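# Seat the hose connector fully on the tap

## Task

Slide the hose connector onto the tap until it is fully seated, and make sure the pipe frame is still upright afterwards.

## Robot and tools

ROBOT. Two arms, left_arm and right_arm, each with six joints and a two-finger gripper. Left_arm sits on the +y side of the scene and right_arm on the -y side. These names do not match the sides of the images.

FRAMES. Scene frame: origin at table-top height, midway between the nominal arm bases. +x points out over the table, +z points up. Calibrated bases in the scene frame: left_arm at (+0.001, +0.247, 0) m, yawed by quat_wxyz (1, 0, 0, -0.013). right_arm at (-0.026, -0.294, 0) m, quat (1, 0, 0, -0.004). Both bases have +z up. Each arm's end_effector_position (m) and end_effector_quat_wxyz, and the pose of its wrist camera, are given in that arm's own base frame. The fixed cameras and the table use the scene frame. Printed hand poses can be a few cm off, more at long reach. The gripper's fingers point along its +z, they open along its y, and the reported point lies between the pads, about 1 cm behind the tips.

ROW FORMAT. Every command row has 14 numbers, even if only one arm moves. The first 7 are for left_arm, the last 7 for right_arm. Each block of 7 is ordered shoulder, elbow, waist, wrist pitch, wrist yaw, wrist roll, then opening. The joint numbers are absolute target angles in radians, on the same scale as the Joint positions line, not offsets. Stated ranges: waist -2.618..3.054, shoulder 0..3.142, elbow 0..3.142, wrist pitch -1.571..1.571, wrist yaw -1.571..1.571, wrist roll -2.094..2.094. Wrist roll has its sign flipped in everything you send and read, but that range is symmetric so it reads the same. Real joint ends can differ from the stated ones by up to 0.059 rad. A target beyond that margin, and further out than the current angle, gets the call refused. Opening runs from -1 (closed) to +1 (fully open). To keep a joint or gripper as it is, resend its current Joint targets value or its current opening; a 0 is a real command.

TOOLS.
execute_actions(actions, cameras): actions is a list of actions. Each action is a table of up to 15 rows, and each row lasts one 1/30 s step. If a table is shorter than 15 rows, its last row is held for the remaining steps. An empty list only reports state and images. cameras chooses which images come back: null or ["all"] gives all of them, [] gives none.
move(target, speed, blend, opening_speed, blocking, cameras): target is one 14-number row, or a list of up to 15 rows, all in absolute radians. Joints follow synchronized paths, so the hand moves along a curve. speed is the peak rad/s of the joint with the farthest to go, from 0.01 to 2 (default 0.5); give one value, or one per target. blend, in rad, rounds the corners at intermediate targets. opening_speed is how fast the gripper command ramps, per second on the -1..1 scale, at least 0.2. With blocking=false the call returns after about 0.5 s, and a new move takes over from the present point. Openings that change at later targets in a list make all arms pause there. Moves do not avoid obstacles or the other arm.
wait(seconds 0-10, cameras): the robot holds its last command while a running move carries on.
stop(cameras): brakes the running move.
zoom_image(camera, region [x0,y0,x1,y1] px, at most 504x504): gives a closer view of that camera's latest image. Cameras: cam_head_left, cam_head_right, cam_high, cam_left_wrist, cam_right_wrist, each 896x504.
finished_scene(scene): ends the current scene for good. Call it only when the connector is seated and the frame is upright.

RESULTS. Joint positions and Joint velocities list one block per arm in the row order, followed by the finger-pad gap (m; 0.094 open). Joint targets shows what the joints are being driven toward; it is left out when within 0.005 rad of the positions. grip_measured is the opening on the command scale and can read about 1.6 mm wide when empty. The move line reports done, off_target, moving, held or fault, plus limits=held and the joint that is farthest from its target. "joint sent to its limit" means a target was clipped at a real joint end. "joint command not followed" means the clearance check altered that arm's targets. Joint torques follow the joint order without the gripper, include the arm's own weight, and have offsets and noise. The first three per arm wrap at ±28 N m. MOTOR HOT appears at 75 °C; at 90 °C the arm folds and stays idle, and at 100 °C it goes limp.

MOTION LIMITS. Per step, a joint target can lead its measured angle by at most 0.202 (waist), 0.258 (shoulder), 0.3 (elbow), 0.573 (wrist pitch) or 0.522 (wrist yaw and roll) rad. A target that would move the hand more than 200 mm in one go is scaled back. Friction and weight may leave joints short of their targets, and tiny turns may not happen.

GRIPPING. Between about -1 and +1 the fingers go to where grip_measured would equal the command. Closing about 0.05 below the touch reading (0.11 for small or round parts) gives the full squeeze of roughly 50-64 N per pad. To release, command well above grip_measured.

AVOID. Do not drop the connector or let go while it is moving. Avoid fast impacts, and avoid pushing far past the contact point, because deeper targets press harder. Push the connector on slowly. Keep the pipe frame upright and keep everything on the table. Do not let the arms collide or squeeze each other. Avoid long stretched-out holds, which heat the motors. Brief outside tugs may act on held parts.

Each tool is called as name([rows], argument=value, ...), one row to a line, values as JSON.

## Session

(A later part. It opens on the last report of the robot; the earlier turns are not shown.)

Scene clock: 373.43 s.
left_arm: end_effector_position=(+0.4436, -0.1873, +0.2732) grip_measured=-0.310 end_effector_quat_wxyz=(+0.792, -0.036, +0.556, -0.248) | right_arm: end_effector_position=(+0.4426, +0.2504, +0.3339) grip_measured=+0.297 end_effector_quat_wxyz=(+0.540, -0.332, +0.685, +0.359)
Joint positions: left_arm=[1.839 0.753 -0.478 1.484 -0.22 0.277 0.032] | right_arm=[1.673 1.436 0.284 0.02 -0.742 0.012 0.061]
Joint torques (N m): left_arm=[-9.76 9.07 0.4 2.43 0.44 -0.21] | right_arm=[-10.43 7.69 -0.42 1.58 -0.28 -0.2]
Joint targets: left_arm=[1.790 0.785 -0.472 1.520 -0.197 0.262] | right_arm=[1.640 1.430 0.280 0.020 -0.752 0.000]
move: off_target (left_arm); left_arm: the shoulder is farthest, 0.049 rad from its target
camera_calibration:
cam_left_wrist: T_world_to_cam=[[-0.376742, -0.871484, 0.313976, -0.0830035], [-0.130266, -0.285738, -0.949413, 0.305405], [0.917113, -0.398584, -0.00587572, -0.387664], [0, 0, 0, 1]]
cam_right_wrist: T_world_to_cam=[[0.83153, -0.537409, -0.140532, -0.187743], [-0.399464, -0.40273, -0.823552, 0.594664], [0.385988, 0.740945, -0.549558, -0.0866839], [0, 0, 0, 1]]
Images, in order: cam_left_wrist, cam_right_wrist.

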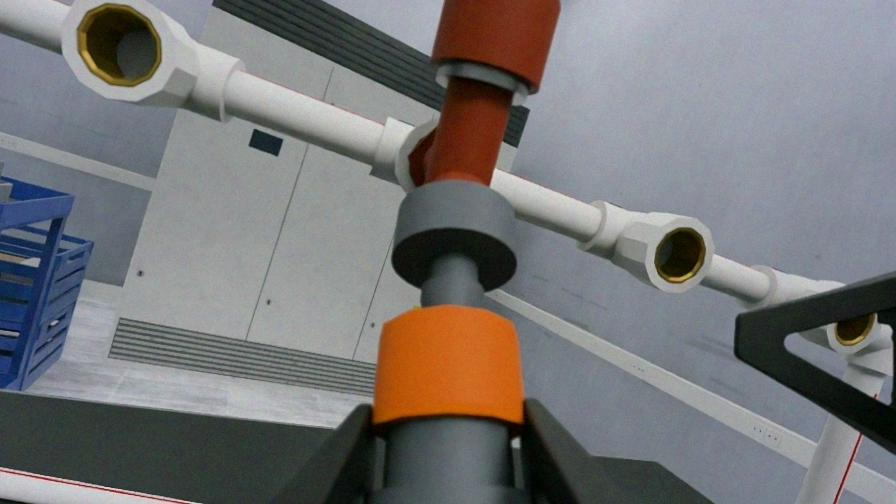

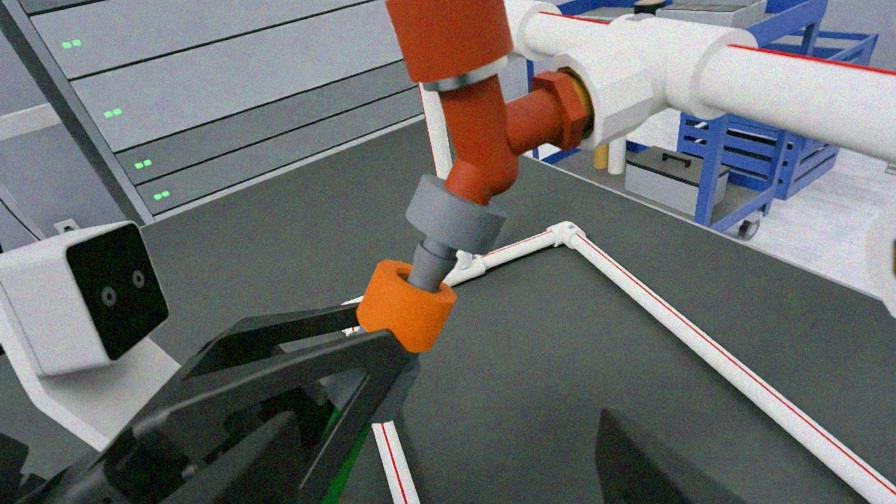

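move(target=[1.785,0.838,-0.457,1.485,-0.182,0.262,-1,1.64,1.43,0.28,0.02,-0.752,0,0.3], speed=0.12, cameras=["cam_left_wrist","cam_right_wrist"])

zoom_image(camera="cam_right_wrist", region=[250, 150, 550, 450])

Scene clock: 376.73 s.
left_arm: end_effector_position=(+0.4532, -0.1871, +0.2817) grip_measured=-0.310 end_effector_quat_wxyz=(+0.793, -0.034, +0.555, -0.247) | right_arm: end_effector_position=(+0.4426, +0.2504, +0.3339) grip_measured=+0.297 end_effector_quat_wxyz=(+0.540, -0.332, +0.685, +0.359)
Joint positions: left_arm=[1.839 0.8 -0.463 1.439 -0.206 0.277 0.032] | right_arm=[1.673 1.436 0.284 0.02 -0.742 0.012 0.061]
Joint torques (N m): left_arm=[-10.33 9.91 0.53 2.53 0.45 -0.2] | right_arm=[-10.41 7.68 -0.4 1.59 -0.27 -0.19]
Joint targets: left_arm=[1.785 0.838 -0.457 1.485 -0.182 0.262] | right_arm=[1.640 1.430 0.280 0.020 -0.752 0.000]
move: off_target (left_arm); left_arm: the shoulder is farthest, 0.054 rad from its target
camera_calibration:
cam_left_wrist: T_world_to_cam=[[-0.376972, -0.873209, 0.308865, -0.0807254], [-0.126297, -0.281891, -0.951097, 0.31419], [0.917574, -0.397546, -0.00401816, -0.396819], [0, 0, 0, 1]]
cam_right_wrist: T_world_to_cam=[[0.83153, -0.537409, -0.140532, -0.187743], [-0.399464, -0.40273, -0.823552, 0.594664], [0.385988, 0.740945, -0.549558, -0.0866839], [0, 0, 0, 1]]
Images, in order: cam_left_wrist, cam_right_wrist.

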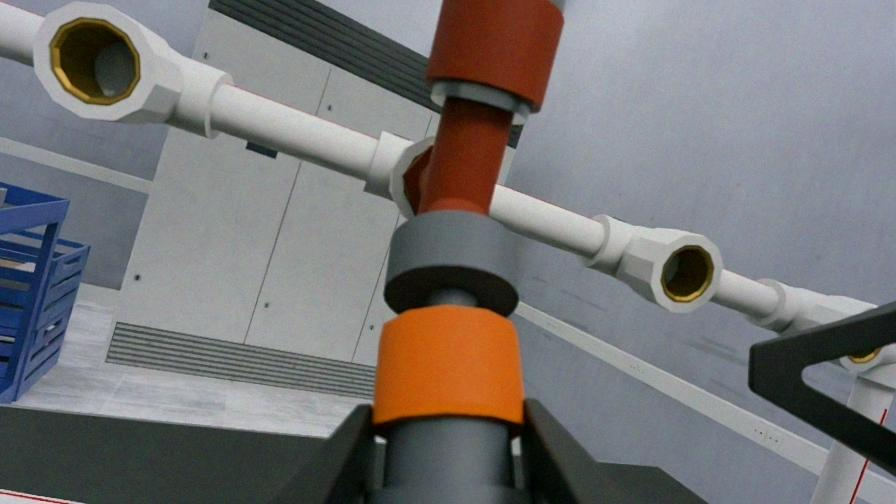

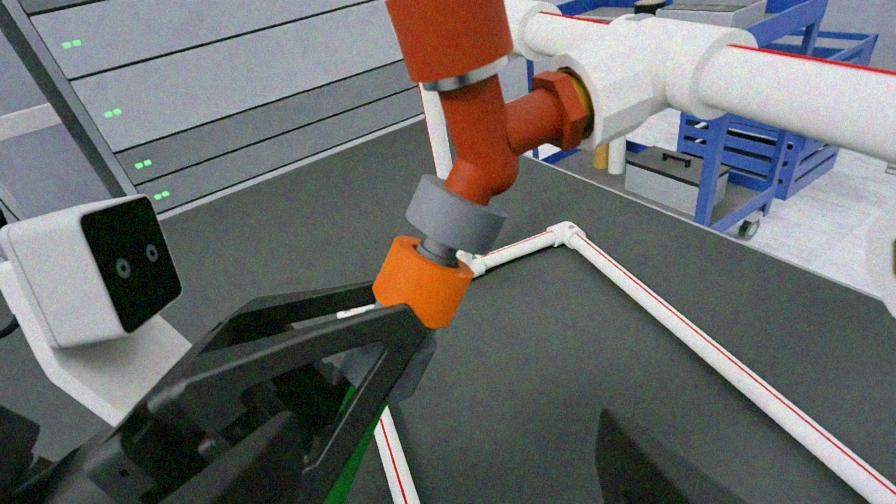

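Scaled by 1.680 from the camera's 896x504 image, which has a finer 1280x720 frame.

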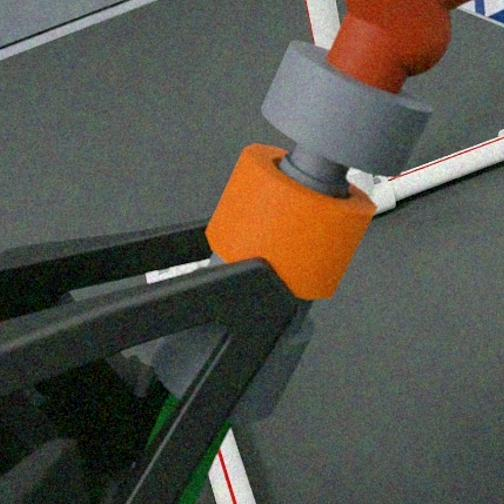

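move(target=[1.79,0.893,-0.440,1.46,-0.166,0.262,-1,1.64,1.43,0.28,0.02,-0.752,0,0.3], speed=0.12, cameras=["cam_left_wrist","cam_right_wrist"])

zoom_image(camera="cam_right_wrist", region=[250, 150, 550, 450])

Scene clock: 379.57 s.
left_arm: end_effector_position=(+0.4631, -0.1889, +0.2831) grip_measured=-0.310 end_effector_quat_wxyz=(+0.787, -0.027, +0.566, -0.244) | right_arm: end_effector_position=(+0.4426, +0.2504, +0.3339) grip_measured=+0.297 end_effector_quat_wxyz=(+0.540, -0.332, +0.685, +0.359)
Joint positions: left_arm=[1.839 0.84 -0.45 1.372 -0.183 0.277 0.032] | right_arm=[1.673 1.436 0.284 0.02 -0.742 0.012 0.061]
Joint torques (N m): left_arm=[-10.09 11.56 0.83 3.07 0.34 -0.2] | right_arm=[-10.41 7.66 -0.43 1.58 -0.27 -0.19]
Joint targets: left_arm=[1.790 0.893 -0.440 1.460 -0.166 0.262] | right_arm=[1.640 1.430 0.280 0.020 -0.752 0.000]
move: off_target (left_arm); left_arm: the wrist pitch is farthest, 0.088 rad from its target
camera_calibration:
cam_left_wrist: T_world_to_cam=[[-0.377378, -0.876281, 0.29953, -0.0767017], [-0.147598, -0.262397, -0.953605, 0.330541], [0.914221, -0.404079, -0.0303144, -0.398894], [0, 0, 0, 1]]
cam_right_wrist: T_world_to_cam=[[0.83153, -0.537409, -0.140532, -0.187743], [-0.399464, -0.40273, -0.823552, 0.594664], [0.385988, 0.740945, -0.549558, -0.0866839], [0, 0, 0, 1]]
Images, in order: cam_left_wrist, cam_right_wrist.

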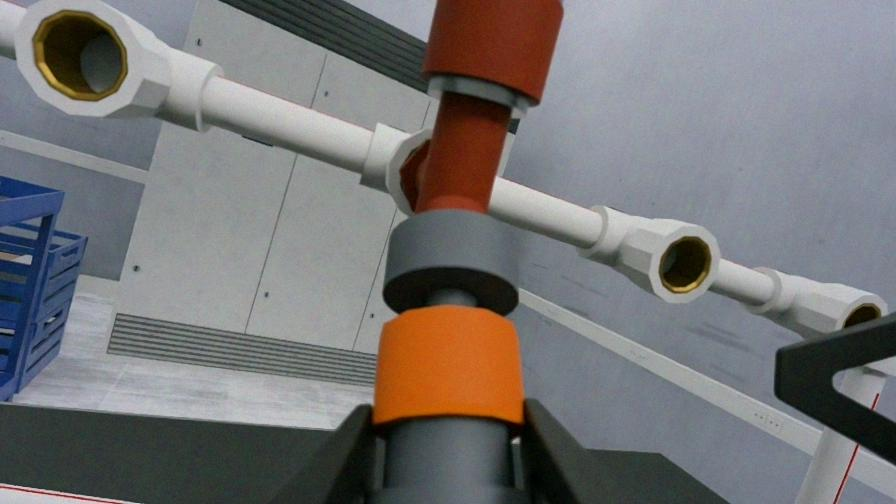

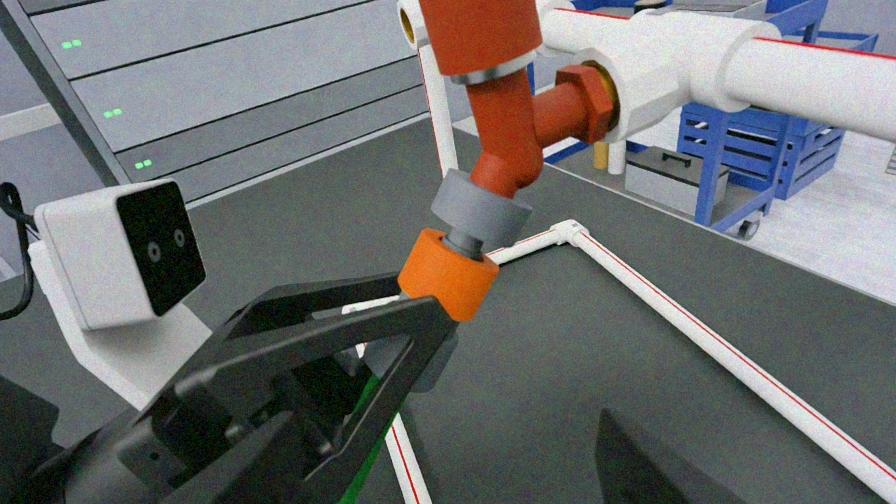

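Scaled by 1.680 from the camera's 896x504 image, which has a finer 1280x720 frame.

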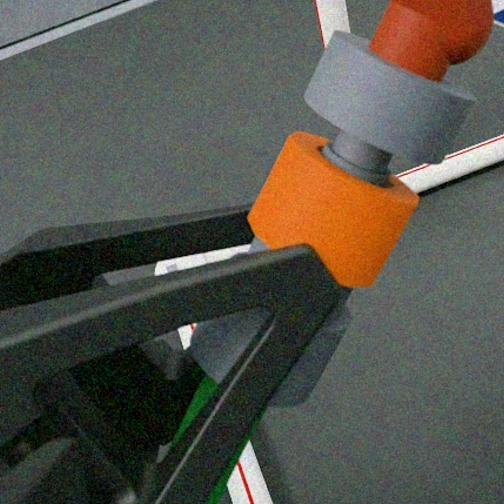

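move(target=[1.80,0.88,-0.445,1.43,-0.172,0.262,-1,1.585,1.475,0.587,0.185,-0.008,0,0.3], speed=0.4, cameras=["cam_right_wrist","cam_head_left"])

Scene clock: 389.03 s.
left_arm: end_effector_position=(+0.4632, -0.1890, +0.2828) grip_measured=-0.310 end_effector_quat_wxyz=(+0.787, -0.027, +0.566, -0.244) | right_arm: end_effector_position=(+0.4406, +0.2941, +0.3917) grip_measured=+0.297 end_effector_quat_wxyz=(+0.674, -0.214, +0.677, +0.205)
Joint positions: left_arm=[1.839 0.84 -0.45 1.371 -0.183 0.277 0.032] | right_arm=[1.617 1.443 0.583 0.165 -0.019 0.012 0.061]
Joint torques (N m): left_arm=[-9.26 10.33 0.36 2.73 0.29 -0.21] | right_arm=[-9.99 11.73 0.36 1.91 0.1 -0.2]
Joint targets: left_arm=[1.800 0.880 -0.445 1.430 -0.172 0.262] | right_arm=[1.585 1.475 0.587 0.185 -0.008 0.000]
move: off_target (left_arm); left_arm: the wrist pitch is farthest, 0.059 rad from its target
camera_calibration:
cam_right_wrist: T_world_to_cam=[[0.550622, -0.834753, 0.00192539, 0.000996423], [-0.349929, -0.232914, -0.907359, 0.620165], [0.757869, 0.498938, -0.420352, -0.229804], [0, 0, 0, 1]]
Images, in order: cam_head_left, cam_right_wrist.

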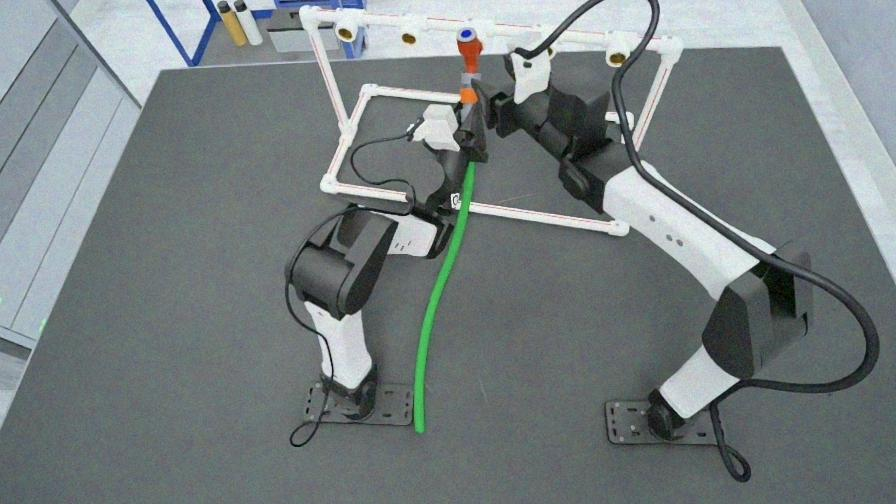

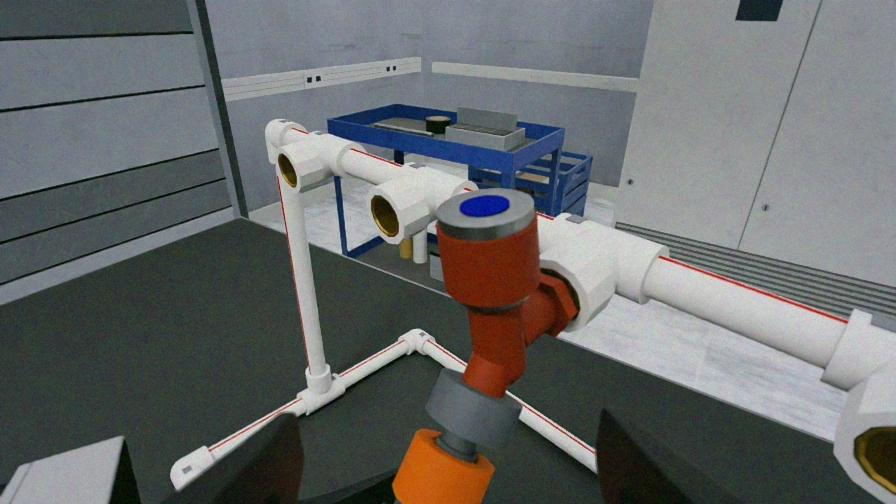

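move([
  [1.80,0.88,-0.445,1.43,-0.172,0.262,-1,1.836,1.71,0.553,0.165,-0.042,0,0.3],
  [1.80,0.88,-0.445,1.43,-0.172,0.262,-1,2.070,2.022,0.561,0.087,-0.033,0,0.3],
], speed=0.25, blend=0.05, cameras=["cam_right_wrist","cam_left_wrist"])

zoom_image(camera="cam_right_wrist", region=[250, 250, 650, 504])

Scene clock: 399.30 s.
left_arm: end_effector_position=(+0.4633, -0.1890, +0.2827) grip_measured=-0.310 end_effector_quat_wxyz=(+0.787, -0.027, +0.567, -0.244) | right_arm: end_effector_position=(+0.5385, +0.3446, +0.3909) grip_measured=+0.297 end_effector_quat_wxyz=(+0.682, -0.209, +0.671, +0.203)
Joint positions: left_arm=[1.839 0.84 -0.45 1.37 -0.183 0.277 0.032] | right_arm=[2.063 1.989 0.561 0.086 -0.03 0.012 0.061]
Joint torques (N m): left_arm=[-9.26 10.29 0.44 2.72 0.27 -0.2] | right_arm=[-10.13 11.73 -0.03 1.73 -0.08 -0.2]
Joint targets: left_arm=[1.800 0.880 -0.445 1.430 -0.172 0.262] | right_arm=[2.070 2.022 0.561 0.087 -0.033 0.000]
move: off_target (left_arm); left_arm: the wrist pitch is farthest, 0.060 rad from its target
camera_calibration:
cam_left_wrist: T_world_to_cam=[[-0.376863, -0.876529, 0.299451, -0.0768422], [-0.149236, -0.261606, -0.953568, 0.33103], [0.914168, -0.404053, -0.0322198, -0.398507], [0, 0, 0, 1]]
cam_right_wrist: T_world_to_cam=[[0.54196, -0.840402, 0.00207096, -0.00426018], [-0.336162, -0.219042, -0.915978, 0.656583], [0.770243, 0.495727, -0.401224, -0.342598], [0, 0, 0, 1]]
Images, in order: cam_left_wrist, cam_right_wrist.

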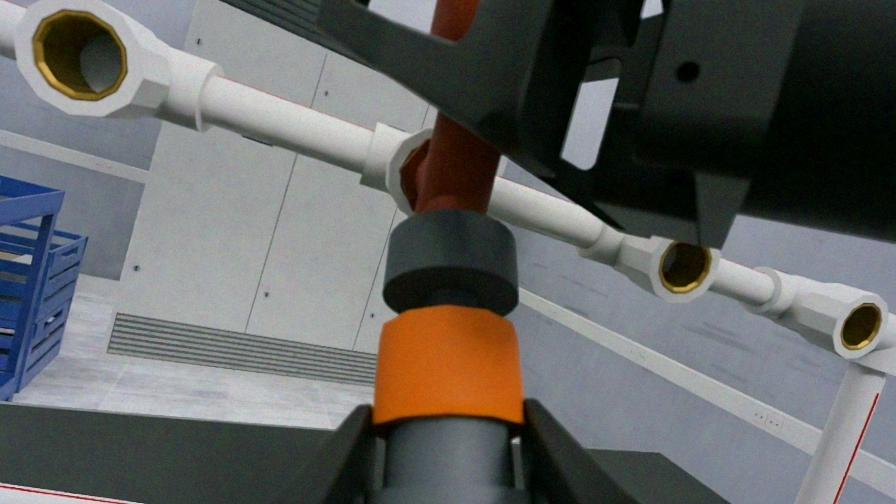

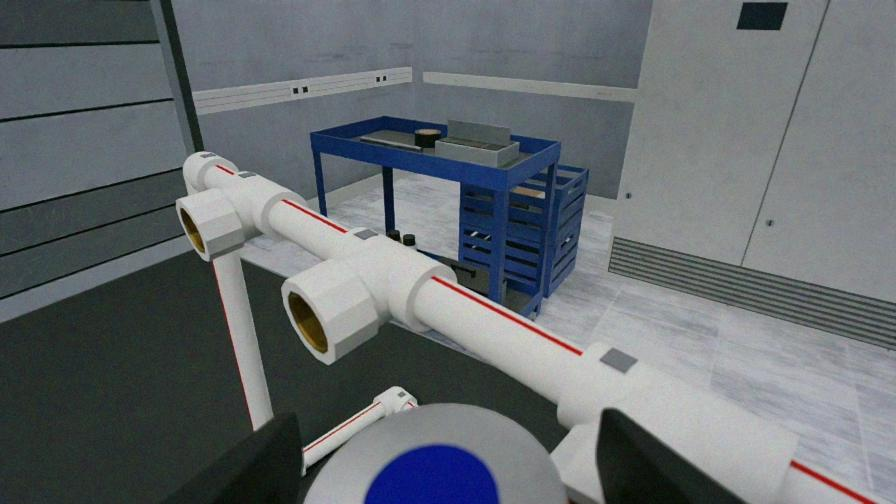

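Scaled by 1.260 from the camera's 896x504 image, which has a finer 1280x720 frame.

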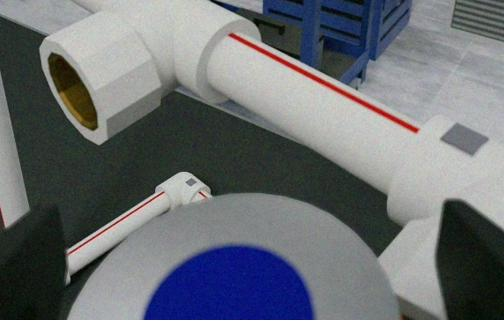

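Centred. Close.

move(target=[1.80,0.88,-0.445,1.43,-0.172,0.262,-1,2.062,2.018,0.561,0.087,-0.033,0.006,-1], speed=0.25, opening_speed=0.6, cameras=["cam_right_wrist"])

Scene clock: 402.93 s.
left_arm: end_effector_position=(+0.4633, -0.1890, +0.2826) grip_measured=-0.310 end_effector_quat_wxyz=(+0.787, -0.027, +0.567, -0.244) | right_arm: end_effector_position=(+0.5383, +0.3449, +0.3908) grip_measured=-0.329 end_effector_quat_wxyz=(+0.681, -0.210, +0.671, +0.204)
Joint positions: left_arm=[1.839 0.84 -0.45 1.37 -0.183 0.277 0.032] | right_arm=[2.063 1.989 0.561 0.086 -0.032 0.012 0.032]
Joint torques (N m): left_arm=[-9.26 10.39 0.47 2.73 0.28 -0.22] | right_arm=[-10.84 11.33 -0.05 1.74 -0.05 -0.13]
Joint targets: left_arm=[1.800 0.880 -0.445 1.430 -0.172 0.262] | right_arm=[2.062 2.018 0.561 0.087 -0.033 0.006]
move: off_target (left_arm); left_arm: the wrist pitch is farthest, 0.060 rad from its target
camera_calibration:
cam_right_wrist: T_world_to_cam=[[0.543883, -0.839159, 0.00209367, -0.00533921], [-0.335942, -0.220019, -0.915824, 0.656654], [0.768983, 0.497398, -0.401573, -0.34239], [0, 0, 0, 1]]
Images, in order: cam_right_wrist.

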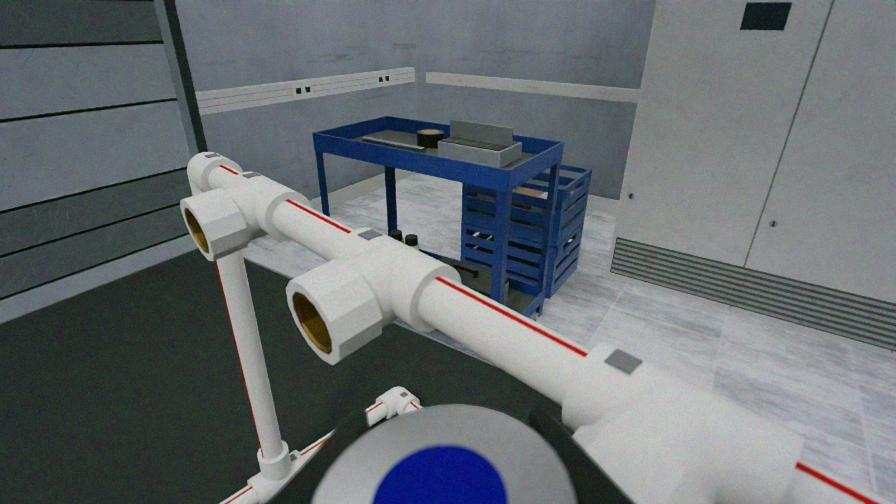

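move(target=[1.85,1.0,-0.40,1.58,-0.27,0.262,-1,1.99,1.85,0.61,-0.06,-0.17,0.006,-1], speed=0.3, cameras=["cam_right_wrist","cam_left_wrist","cam_head_left"])

zoom_image(camera="cam_left_wrist", region=[300, 150, 600, 450])

Scene clock: 417.27 s.
left_arm: end_effector_position=(+0.4648, -0.2021, +0.2849) grip_measured=-0.310 end_effector_quat_wxyz=(+0.788, -0.010, +0.559, -0.259) | right_arm: end_effector_position=(+0.5342, +0.3349, +0.3860) grip_measured=-0.329 end_effector_quat_wxyz=(+0.682, -0.208, +0.671, +0.202)
Joint positions: left_arm=[1.868 0.869 -0.46 1.387 -0.148 0.275 0.032] | right_arm=[2.019 1.903 0.549 0.129 -0.039 0.012 0.032]
Joint torques (N m): left_arm=[-7.79 18.96 5.15 4.31 -1.36 -0.18] | right_arm=[-12.94 3.02 5.42 -0.07 -1.61 -0.13]
Heat: left arm: 67 °C; right arm: 68 °C.
Joint targets: left_arm=[1.850 1.000 -0.400 1.580 -0.270 0.262] | right_arm=[1.990 1.850 0.610 -0.060 -0.170 0.006]
move: off_target (left_arm, right_arm); left_arm: the wrist pitch is farthest, 0.193 rad from its target; right_arm: the wrist pitch is farthest, 0.189 rad from its target
camera_calibration:
cam_left_wrist: T_world_to_cam=[[-0.420183, -0.861366, 0.285474, -0.0612173], [-0.139315, -0.24963, -0.958267, 0.329148], [0.896682, -0.442418, -0.0151107, -0.409651], [0, 0, 0, 1]]
cam_right_wrist: T_world_to_cam=[[0.539711, -0.841847, 0.00220656, -0.00839773], [-0.335798, -0.217683, -0.916435, 0.648087], [0.771979, 0.493869, -0.400177, -0.337109], [0, 0, 0, 1]]
Images, in order: cam_head_left, cam_left_wrist, cam_right_wrist.

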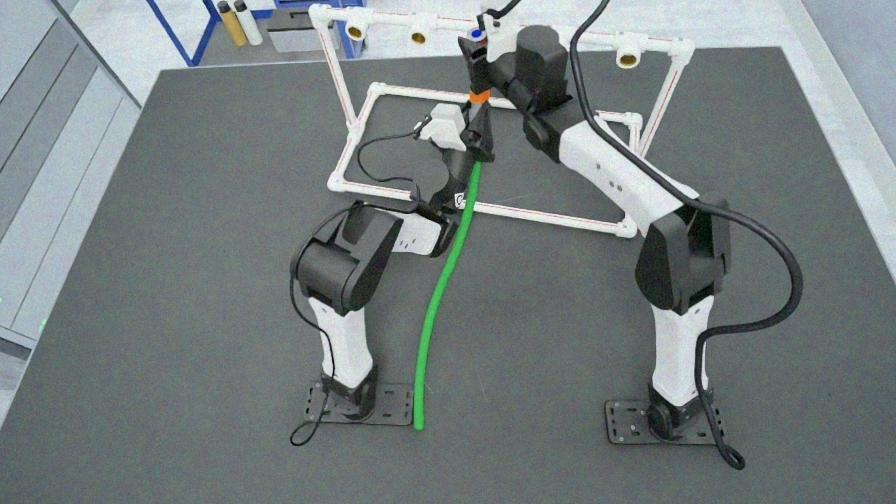

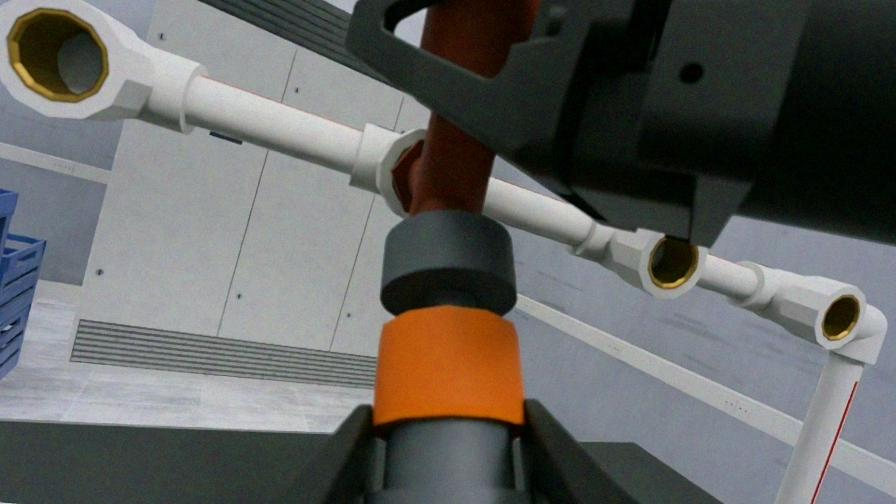

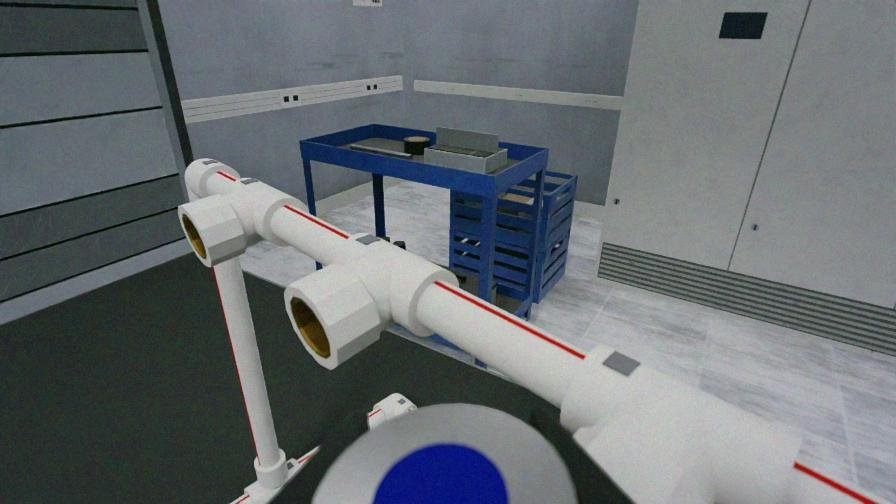

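Scaled by 1.680 from the camera's 896x504 image, which has a finer 1280x720 frame.

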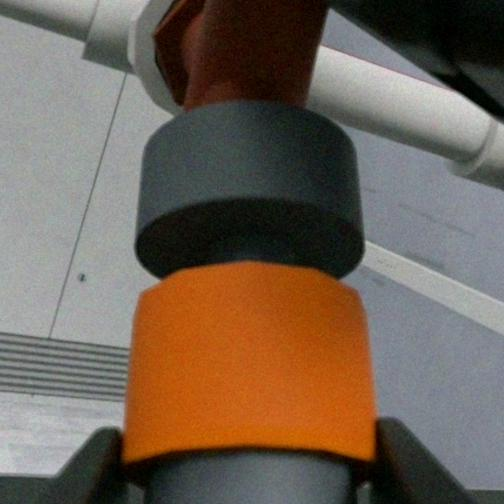

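move(target=[1.88,1.10,-0.36,1.585,-0.34,0.262,-1,1.96,1.78,0.67,-0.20,-0.26,0.006,-1], speed=0.35, cameras=["cam_right_wrist","cam_left_wrist"])

zoom_image(camera="cam_left_wrist", region=[300, 150, 600, 450])

Scene clock: 420.03 s.
left_arm: end_effector_position=(+0.4751, -0.2087, +0.2950) grip_measured=-0.310 end_effector_quat_wxyz=(+0.793, -0.004, +0.551, -0.260) | right_arm: end_effector_position=(+0.5396, +0.3236, +0.3930) grip_measured=-0.330 end_effector_quat_wxyz=(+0.697, -0.192, +0.663, +0.193)
Joint positions: left_arm=[1.895 0.938 -0.459 1.365 -0.137 0.266 0.032] | right_arm=[2.013 1.89 0.536 0.17 -0.016 0.012 0.031]
Joint torques (N m): left_arm=[-8.98 17.74 6.94 4.6 -1.93 -0.09] | right_arm=[-11.03 8.24 1.35 1.31 -0.34 -0.08]
Joint targets: left_arm=[1.866 1.054 -0.379 1.583 -0.308 0.262] | right_arm=[2.006 1.888 0.551 0.126 -0.042 0.012]
move: held (right_arm; a check stopped the path), off_target (left_arm; braked when a check withheld steps of right_arm); limits=held; left_arm: the wrist pitch is farthest, 0.220 rad from its target; right_arm: the wrist pitch is farthest, 0.370 rad from its target
joint command not followed: on one or more control steps a check withheld the commanded joint targets of the right arm, and it was not sent them on those steps.
cause: the commanded joint targets, or the way to them, would bring a part of the robot too close to another arm (this arm's gripper housing and the left arm's wrist (the part past the wrist yaw), along the way the arms are being sent, or toward where that arm still pushes).
camera_calibration:
cam_left_wrist: T_world_to_cam=[[-0.430847, -0.859942, 0.273625, -0.0566036], [-0.119398, -0.246224, -0.961831, 0.330878], [0.894491, -0.447072, 0.00340959, -0.427021], [0, 0, 0, 1]]
cam_right_wrist: T_world_to_cam=[[0.508803, -0.860881, 0.00184423, 0.00208752], [-0.317263, -0.189501, -0.929211, 0.639748], [0.80029, 0.4722, -0.369545, -0.353196], [0, 0, 0, 1]]
Images, in order: cam_left_wrist, cam_right_wrist.

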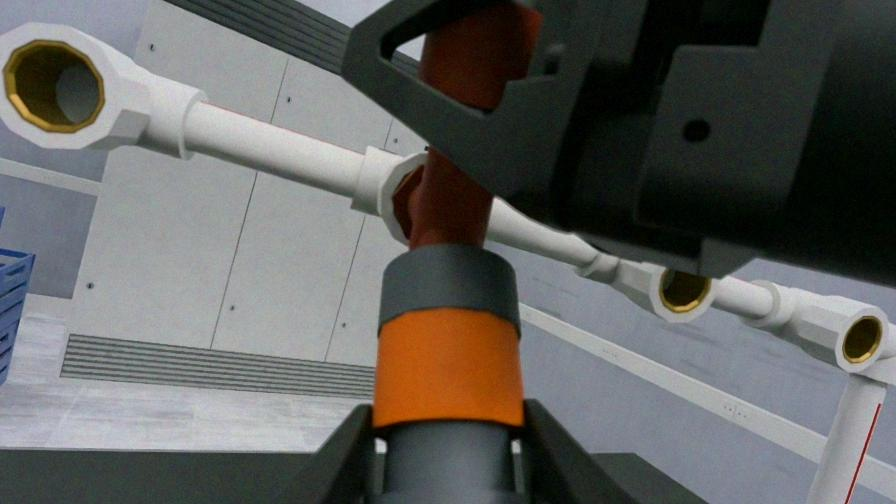

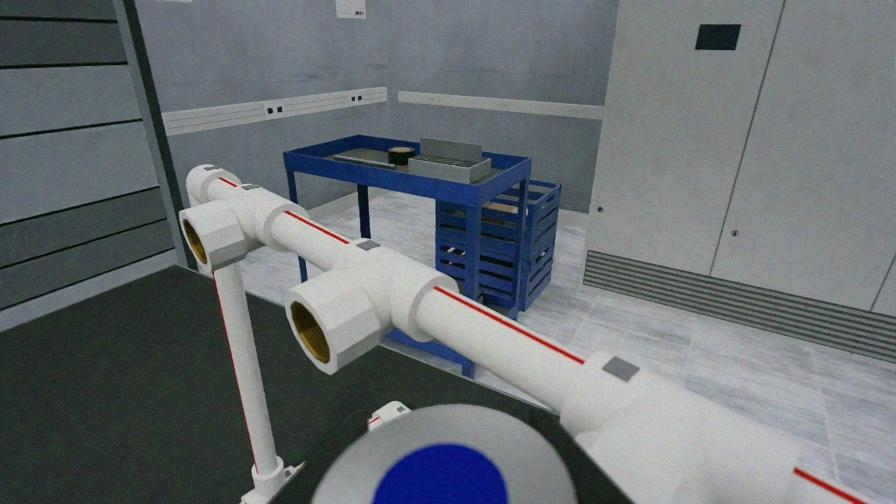

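Scaled by 1.680 from the camera's 896x504 image, which has a finer 1280x720 frame.

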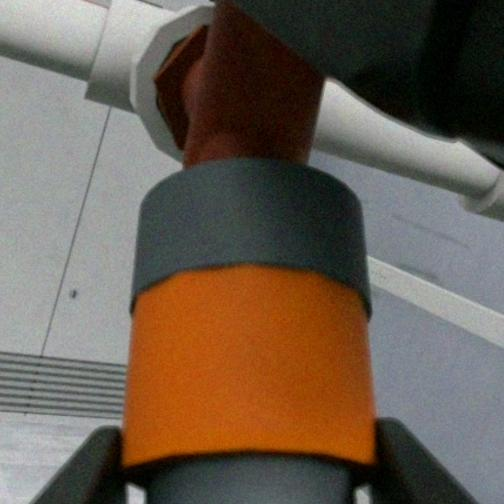

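move(target=[1.88,0.945,-0.455,1.39,-0.142,0.262,-1,2.01,1.895,0.538,0.16,-0.020,0.006,-1], speed=0.1, cameras=["cam_left_wrist","cam_head_left","cam_high"])

zoom_image(camera="cam_high", region=[400, 130, 580, 350])

Scene clock: 424.60 s.
left_arm: end_effector_position=(+0.4757, -0.2120, +0.2897) grip_measured=-0.310 end_effector_quat_wxyz=(+0.787, +0.002, +0.560, -0.261) | right_arm: end_effector_position=(+0.5410, +0.3228, +0.3913) grip_measured=-0.330 end_effector_quat_wxyz=(+0.697, -0.191, +0.665, +0.191)
Joint positions: left_arm=[1.895 0.935 -0.461 1.346 -0.127 0.266 0.032] | right_arm=[2.016 1.89 0.535 0.169 -0.013 0.012 0.031]
Joint torques (N m): left_arm=[-7.9 7.57 0.49 2.53 -0.05 -0.07] | right_arm=[-10.93 8.88 0.28 1.62 -0.13 -0.14]
Heat: left arm: 74 °C; right arm: 69 °C.
Joint targets: left_arm=[1.880 0.945 -0.455 1.390 -0.142 0.262] | right_arm=[2.010 1.895 0.538 0.160 -0.020 0.006]
move: off_target (left_arm); left_arm: the wrist pitch is farthest, 0.044 rad from its target
camera_calibration:
cam_left_wrist: T_world_to_cam=[[-0.43542, -0.85876, 0.270075, -0.0542601], [-0.139478, -0.23203, -0.962657, 0.337809], [0.889356, -0.45683, -0.0187478, -0.422181], [0, 0, 0, 1]]
Images, in order: cam_head_left, cam_high, cam_left_wrist.

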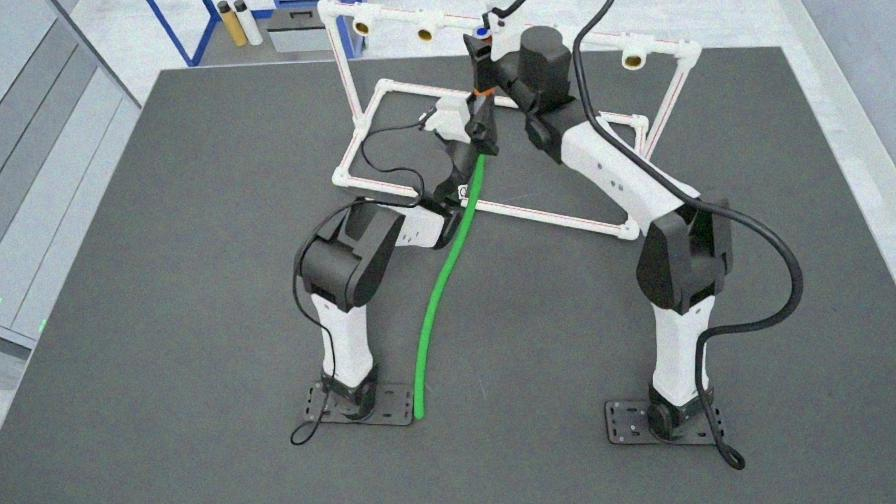

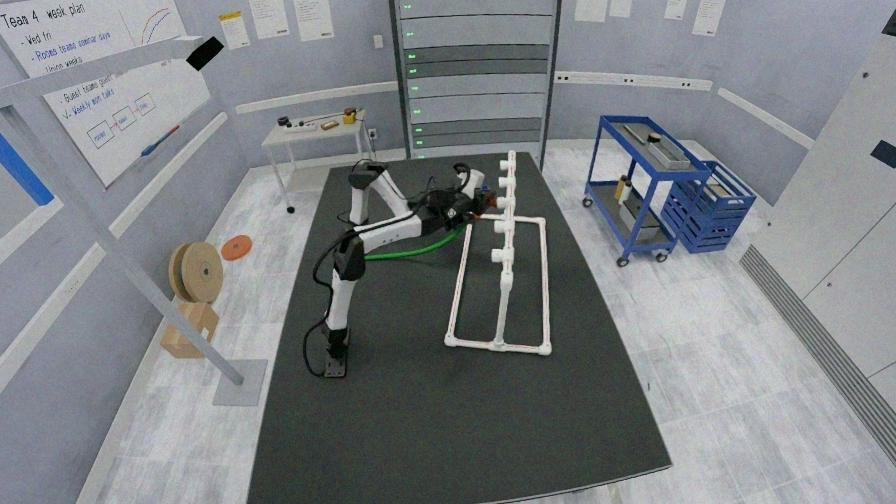

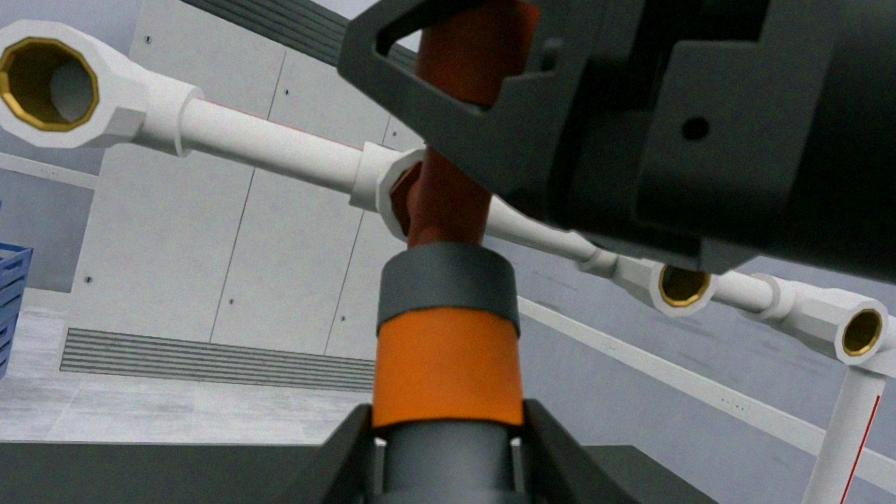

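Scaled by 2.291 from the camera's 896x504 image, which has a finer 1280x720 frame.

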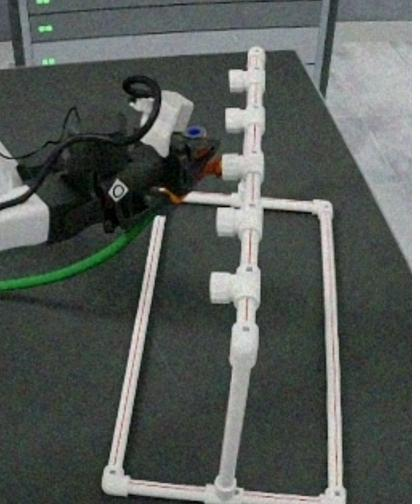

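move([
  [1.88,0.940,-0.455,1.39,-0.142,0.262,-1,2.01,1.895,0.538,0.16,-0.020,0.006,-1],
  [1.88,0.940,-0.455,1.39,-0.142,0.262,0.0,2.01,1.895,0.538,0.16,-0.020,0.006,0.2],
  [1.73,0.56,-0.50,1.56,-0.168,0.262,0.0,1.56,1.36,0.54,0.27,-0.018,0.006,0.2],
], speed=0.2, opening_speed=0.5)

zoom_image(camera="cam_right_wrist", region=[350, 150, 650, 450])

Scene clock: 437.00 s.
left_arm: end_effector_position=(+0.4050, -0.1879, +0.2457) grip_measured=-0.002 end_effector_quat_wxyz=(+0.771, +0.003, +0.581, -0.260) | right_arm: end_effector_position=(+0.4491, +0.2688, +0.3875) grip_measured=+0.197 end_effector_quat_wxyz=(+0.690, -0.193, +0.671, +0.190)
Joint positions: left_arm=[1.765 0.563 -0.494 1.535 -0.154 0.266 0.047] | right_arm=[1.591 1.366 0.535 0.25 -0.014 0.012 0.056]
Joint torques (N m): left_arm=[-7.82 5.34 -0.57 2.37 -0.03 -0.09] | right_arm=[-9.69 7.84 0.46 1.9 -0.08 -0.14]
Heat: left arm: 68 °C; right arm: 68 °C.
Joint targets: left_arm=[1.730 0.560 -0.500 1.560 -0.168 0.262] | right_arm=[1.560 1.360 0.540 0.270 -0.018 0.006]
move: done; target 2's new numbers were sent with left_arm's wrist pitch 0.044 rad from that target
camera_calibration:
cam_left_wrist: T_world_to_cam=[[-0.42788, -0.859849, 0.27853, -0.0578448], [-0.189874, -0.215775, -0.957804, 0.31345], [0.883667, -0.462711, -0.0709366, -0.335155], [0, 0, 0, 1]]
cam_right_wrist: T_world_to_cam=[[0.506208, -0.862409, 0.00183595, 0.00255099], [-0.334889, -0.198531, -0.921105, 0.602739], [0.794734, 0.465656, -0.389309, -0.244994], [0, 0, 0, 1]]

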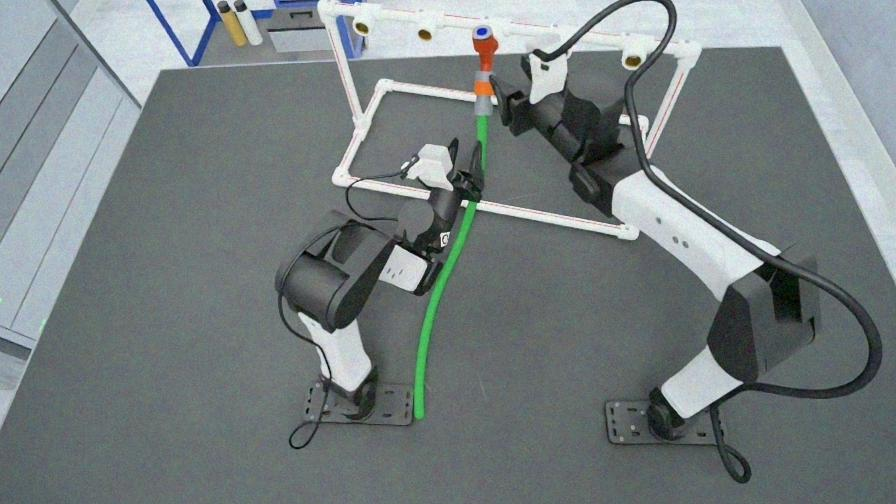

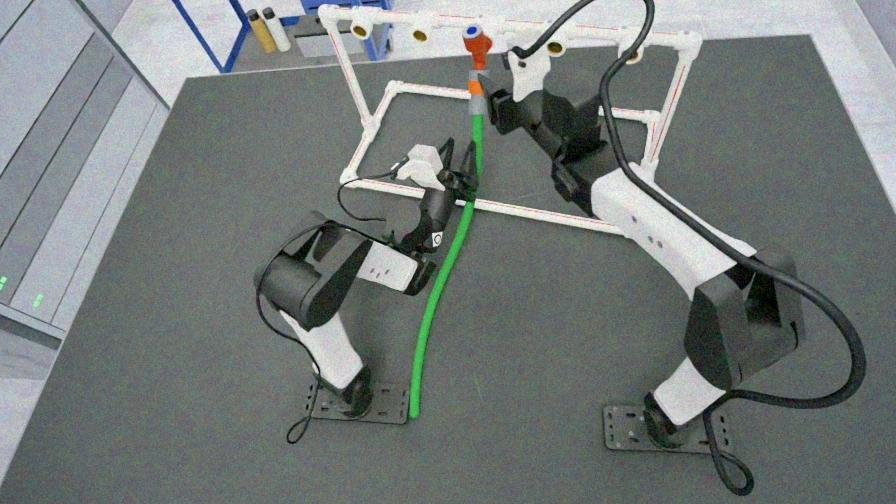

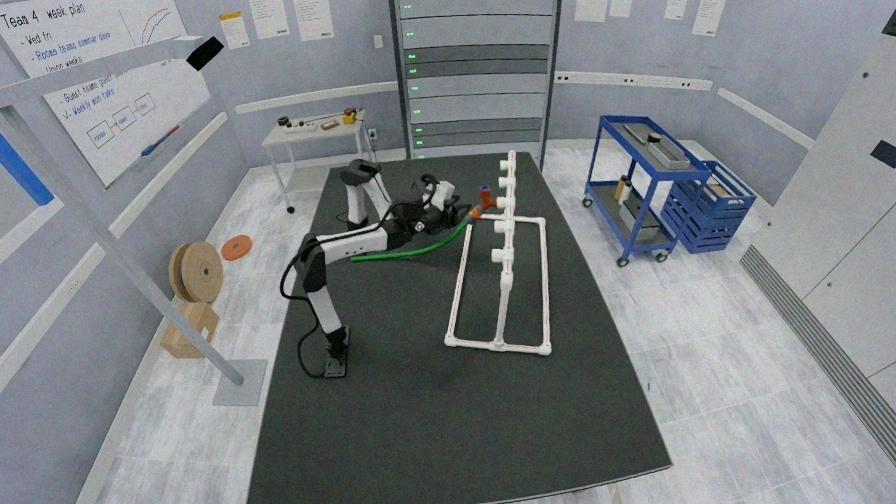

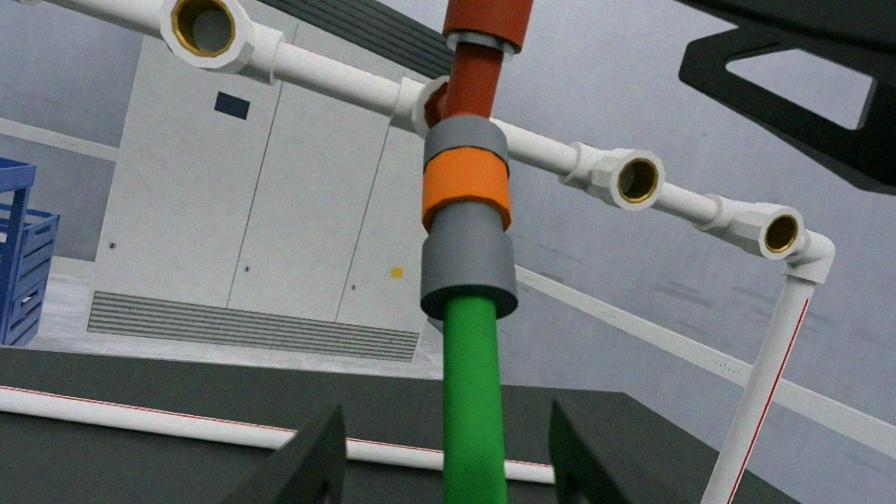

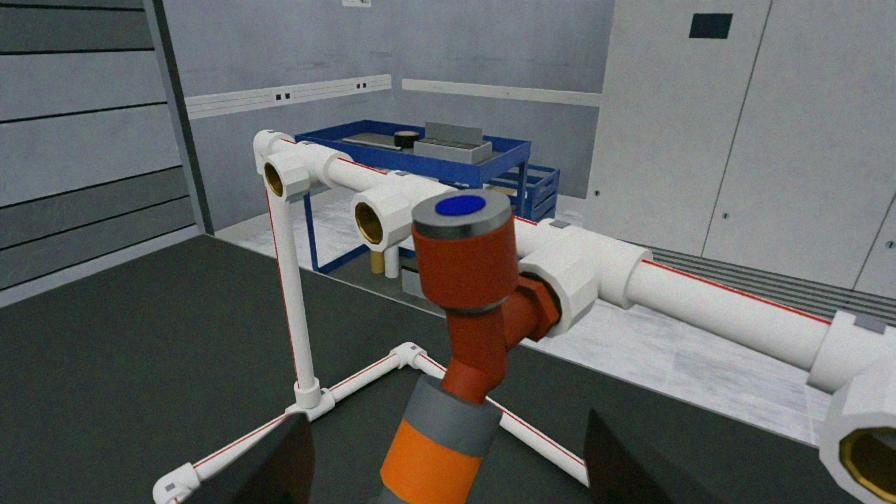

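Scaled by 1.680 from the camera's 896x504 image, which has a finer 1280x720 frame.

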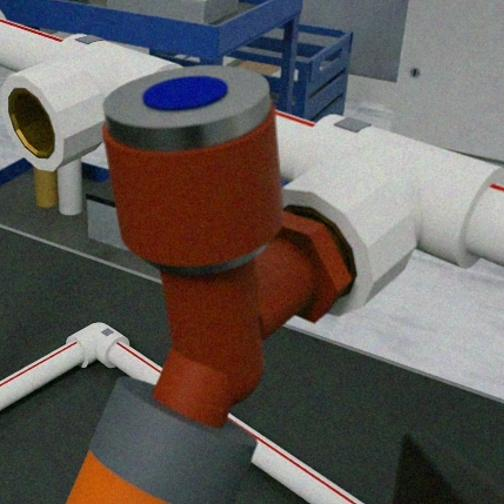

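Fully seated, frame standing, grippers clear.

finished_scene(scene=2)

The scene is finished: the task was done.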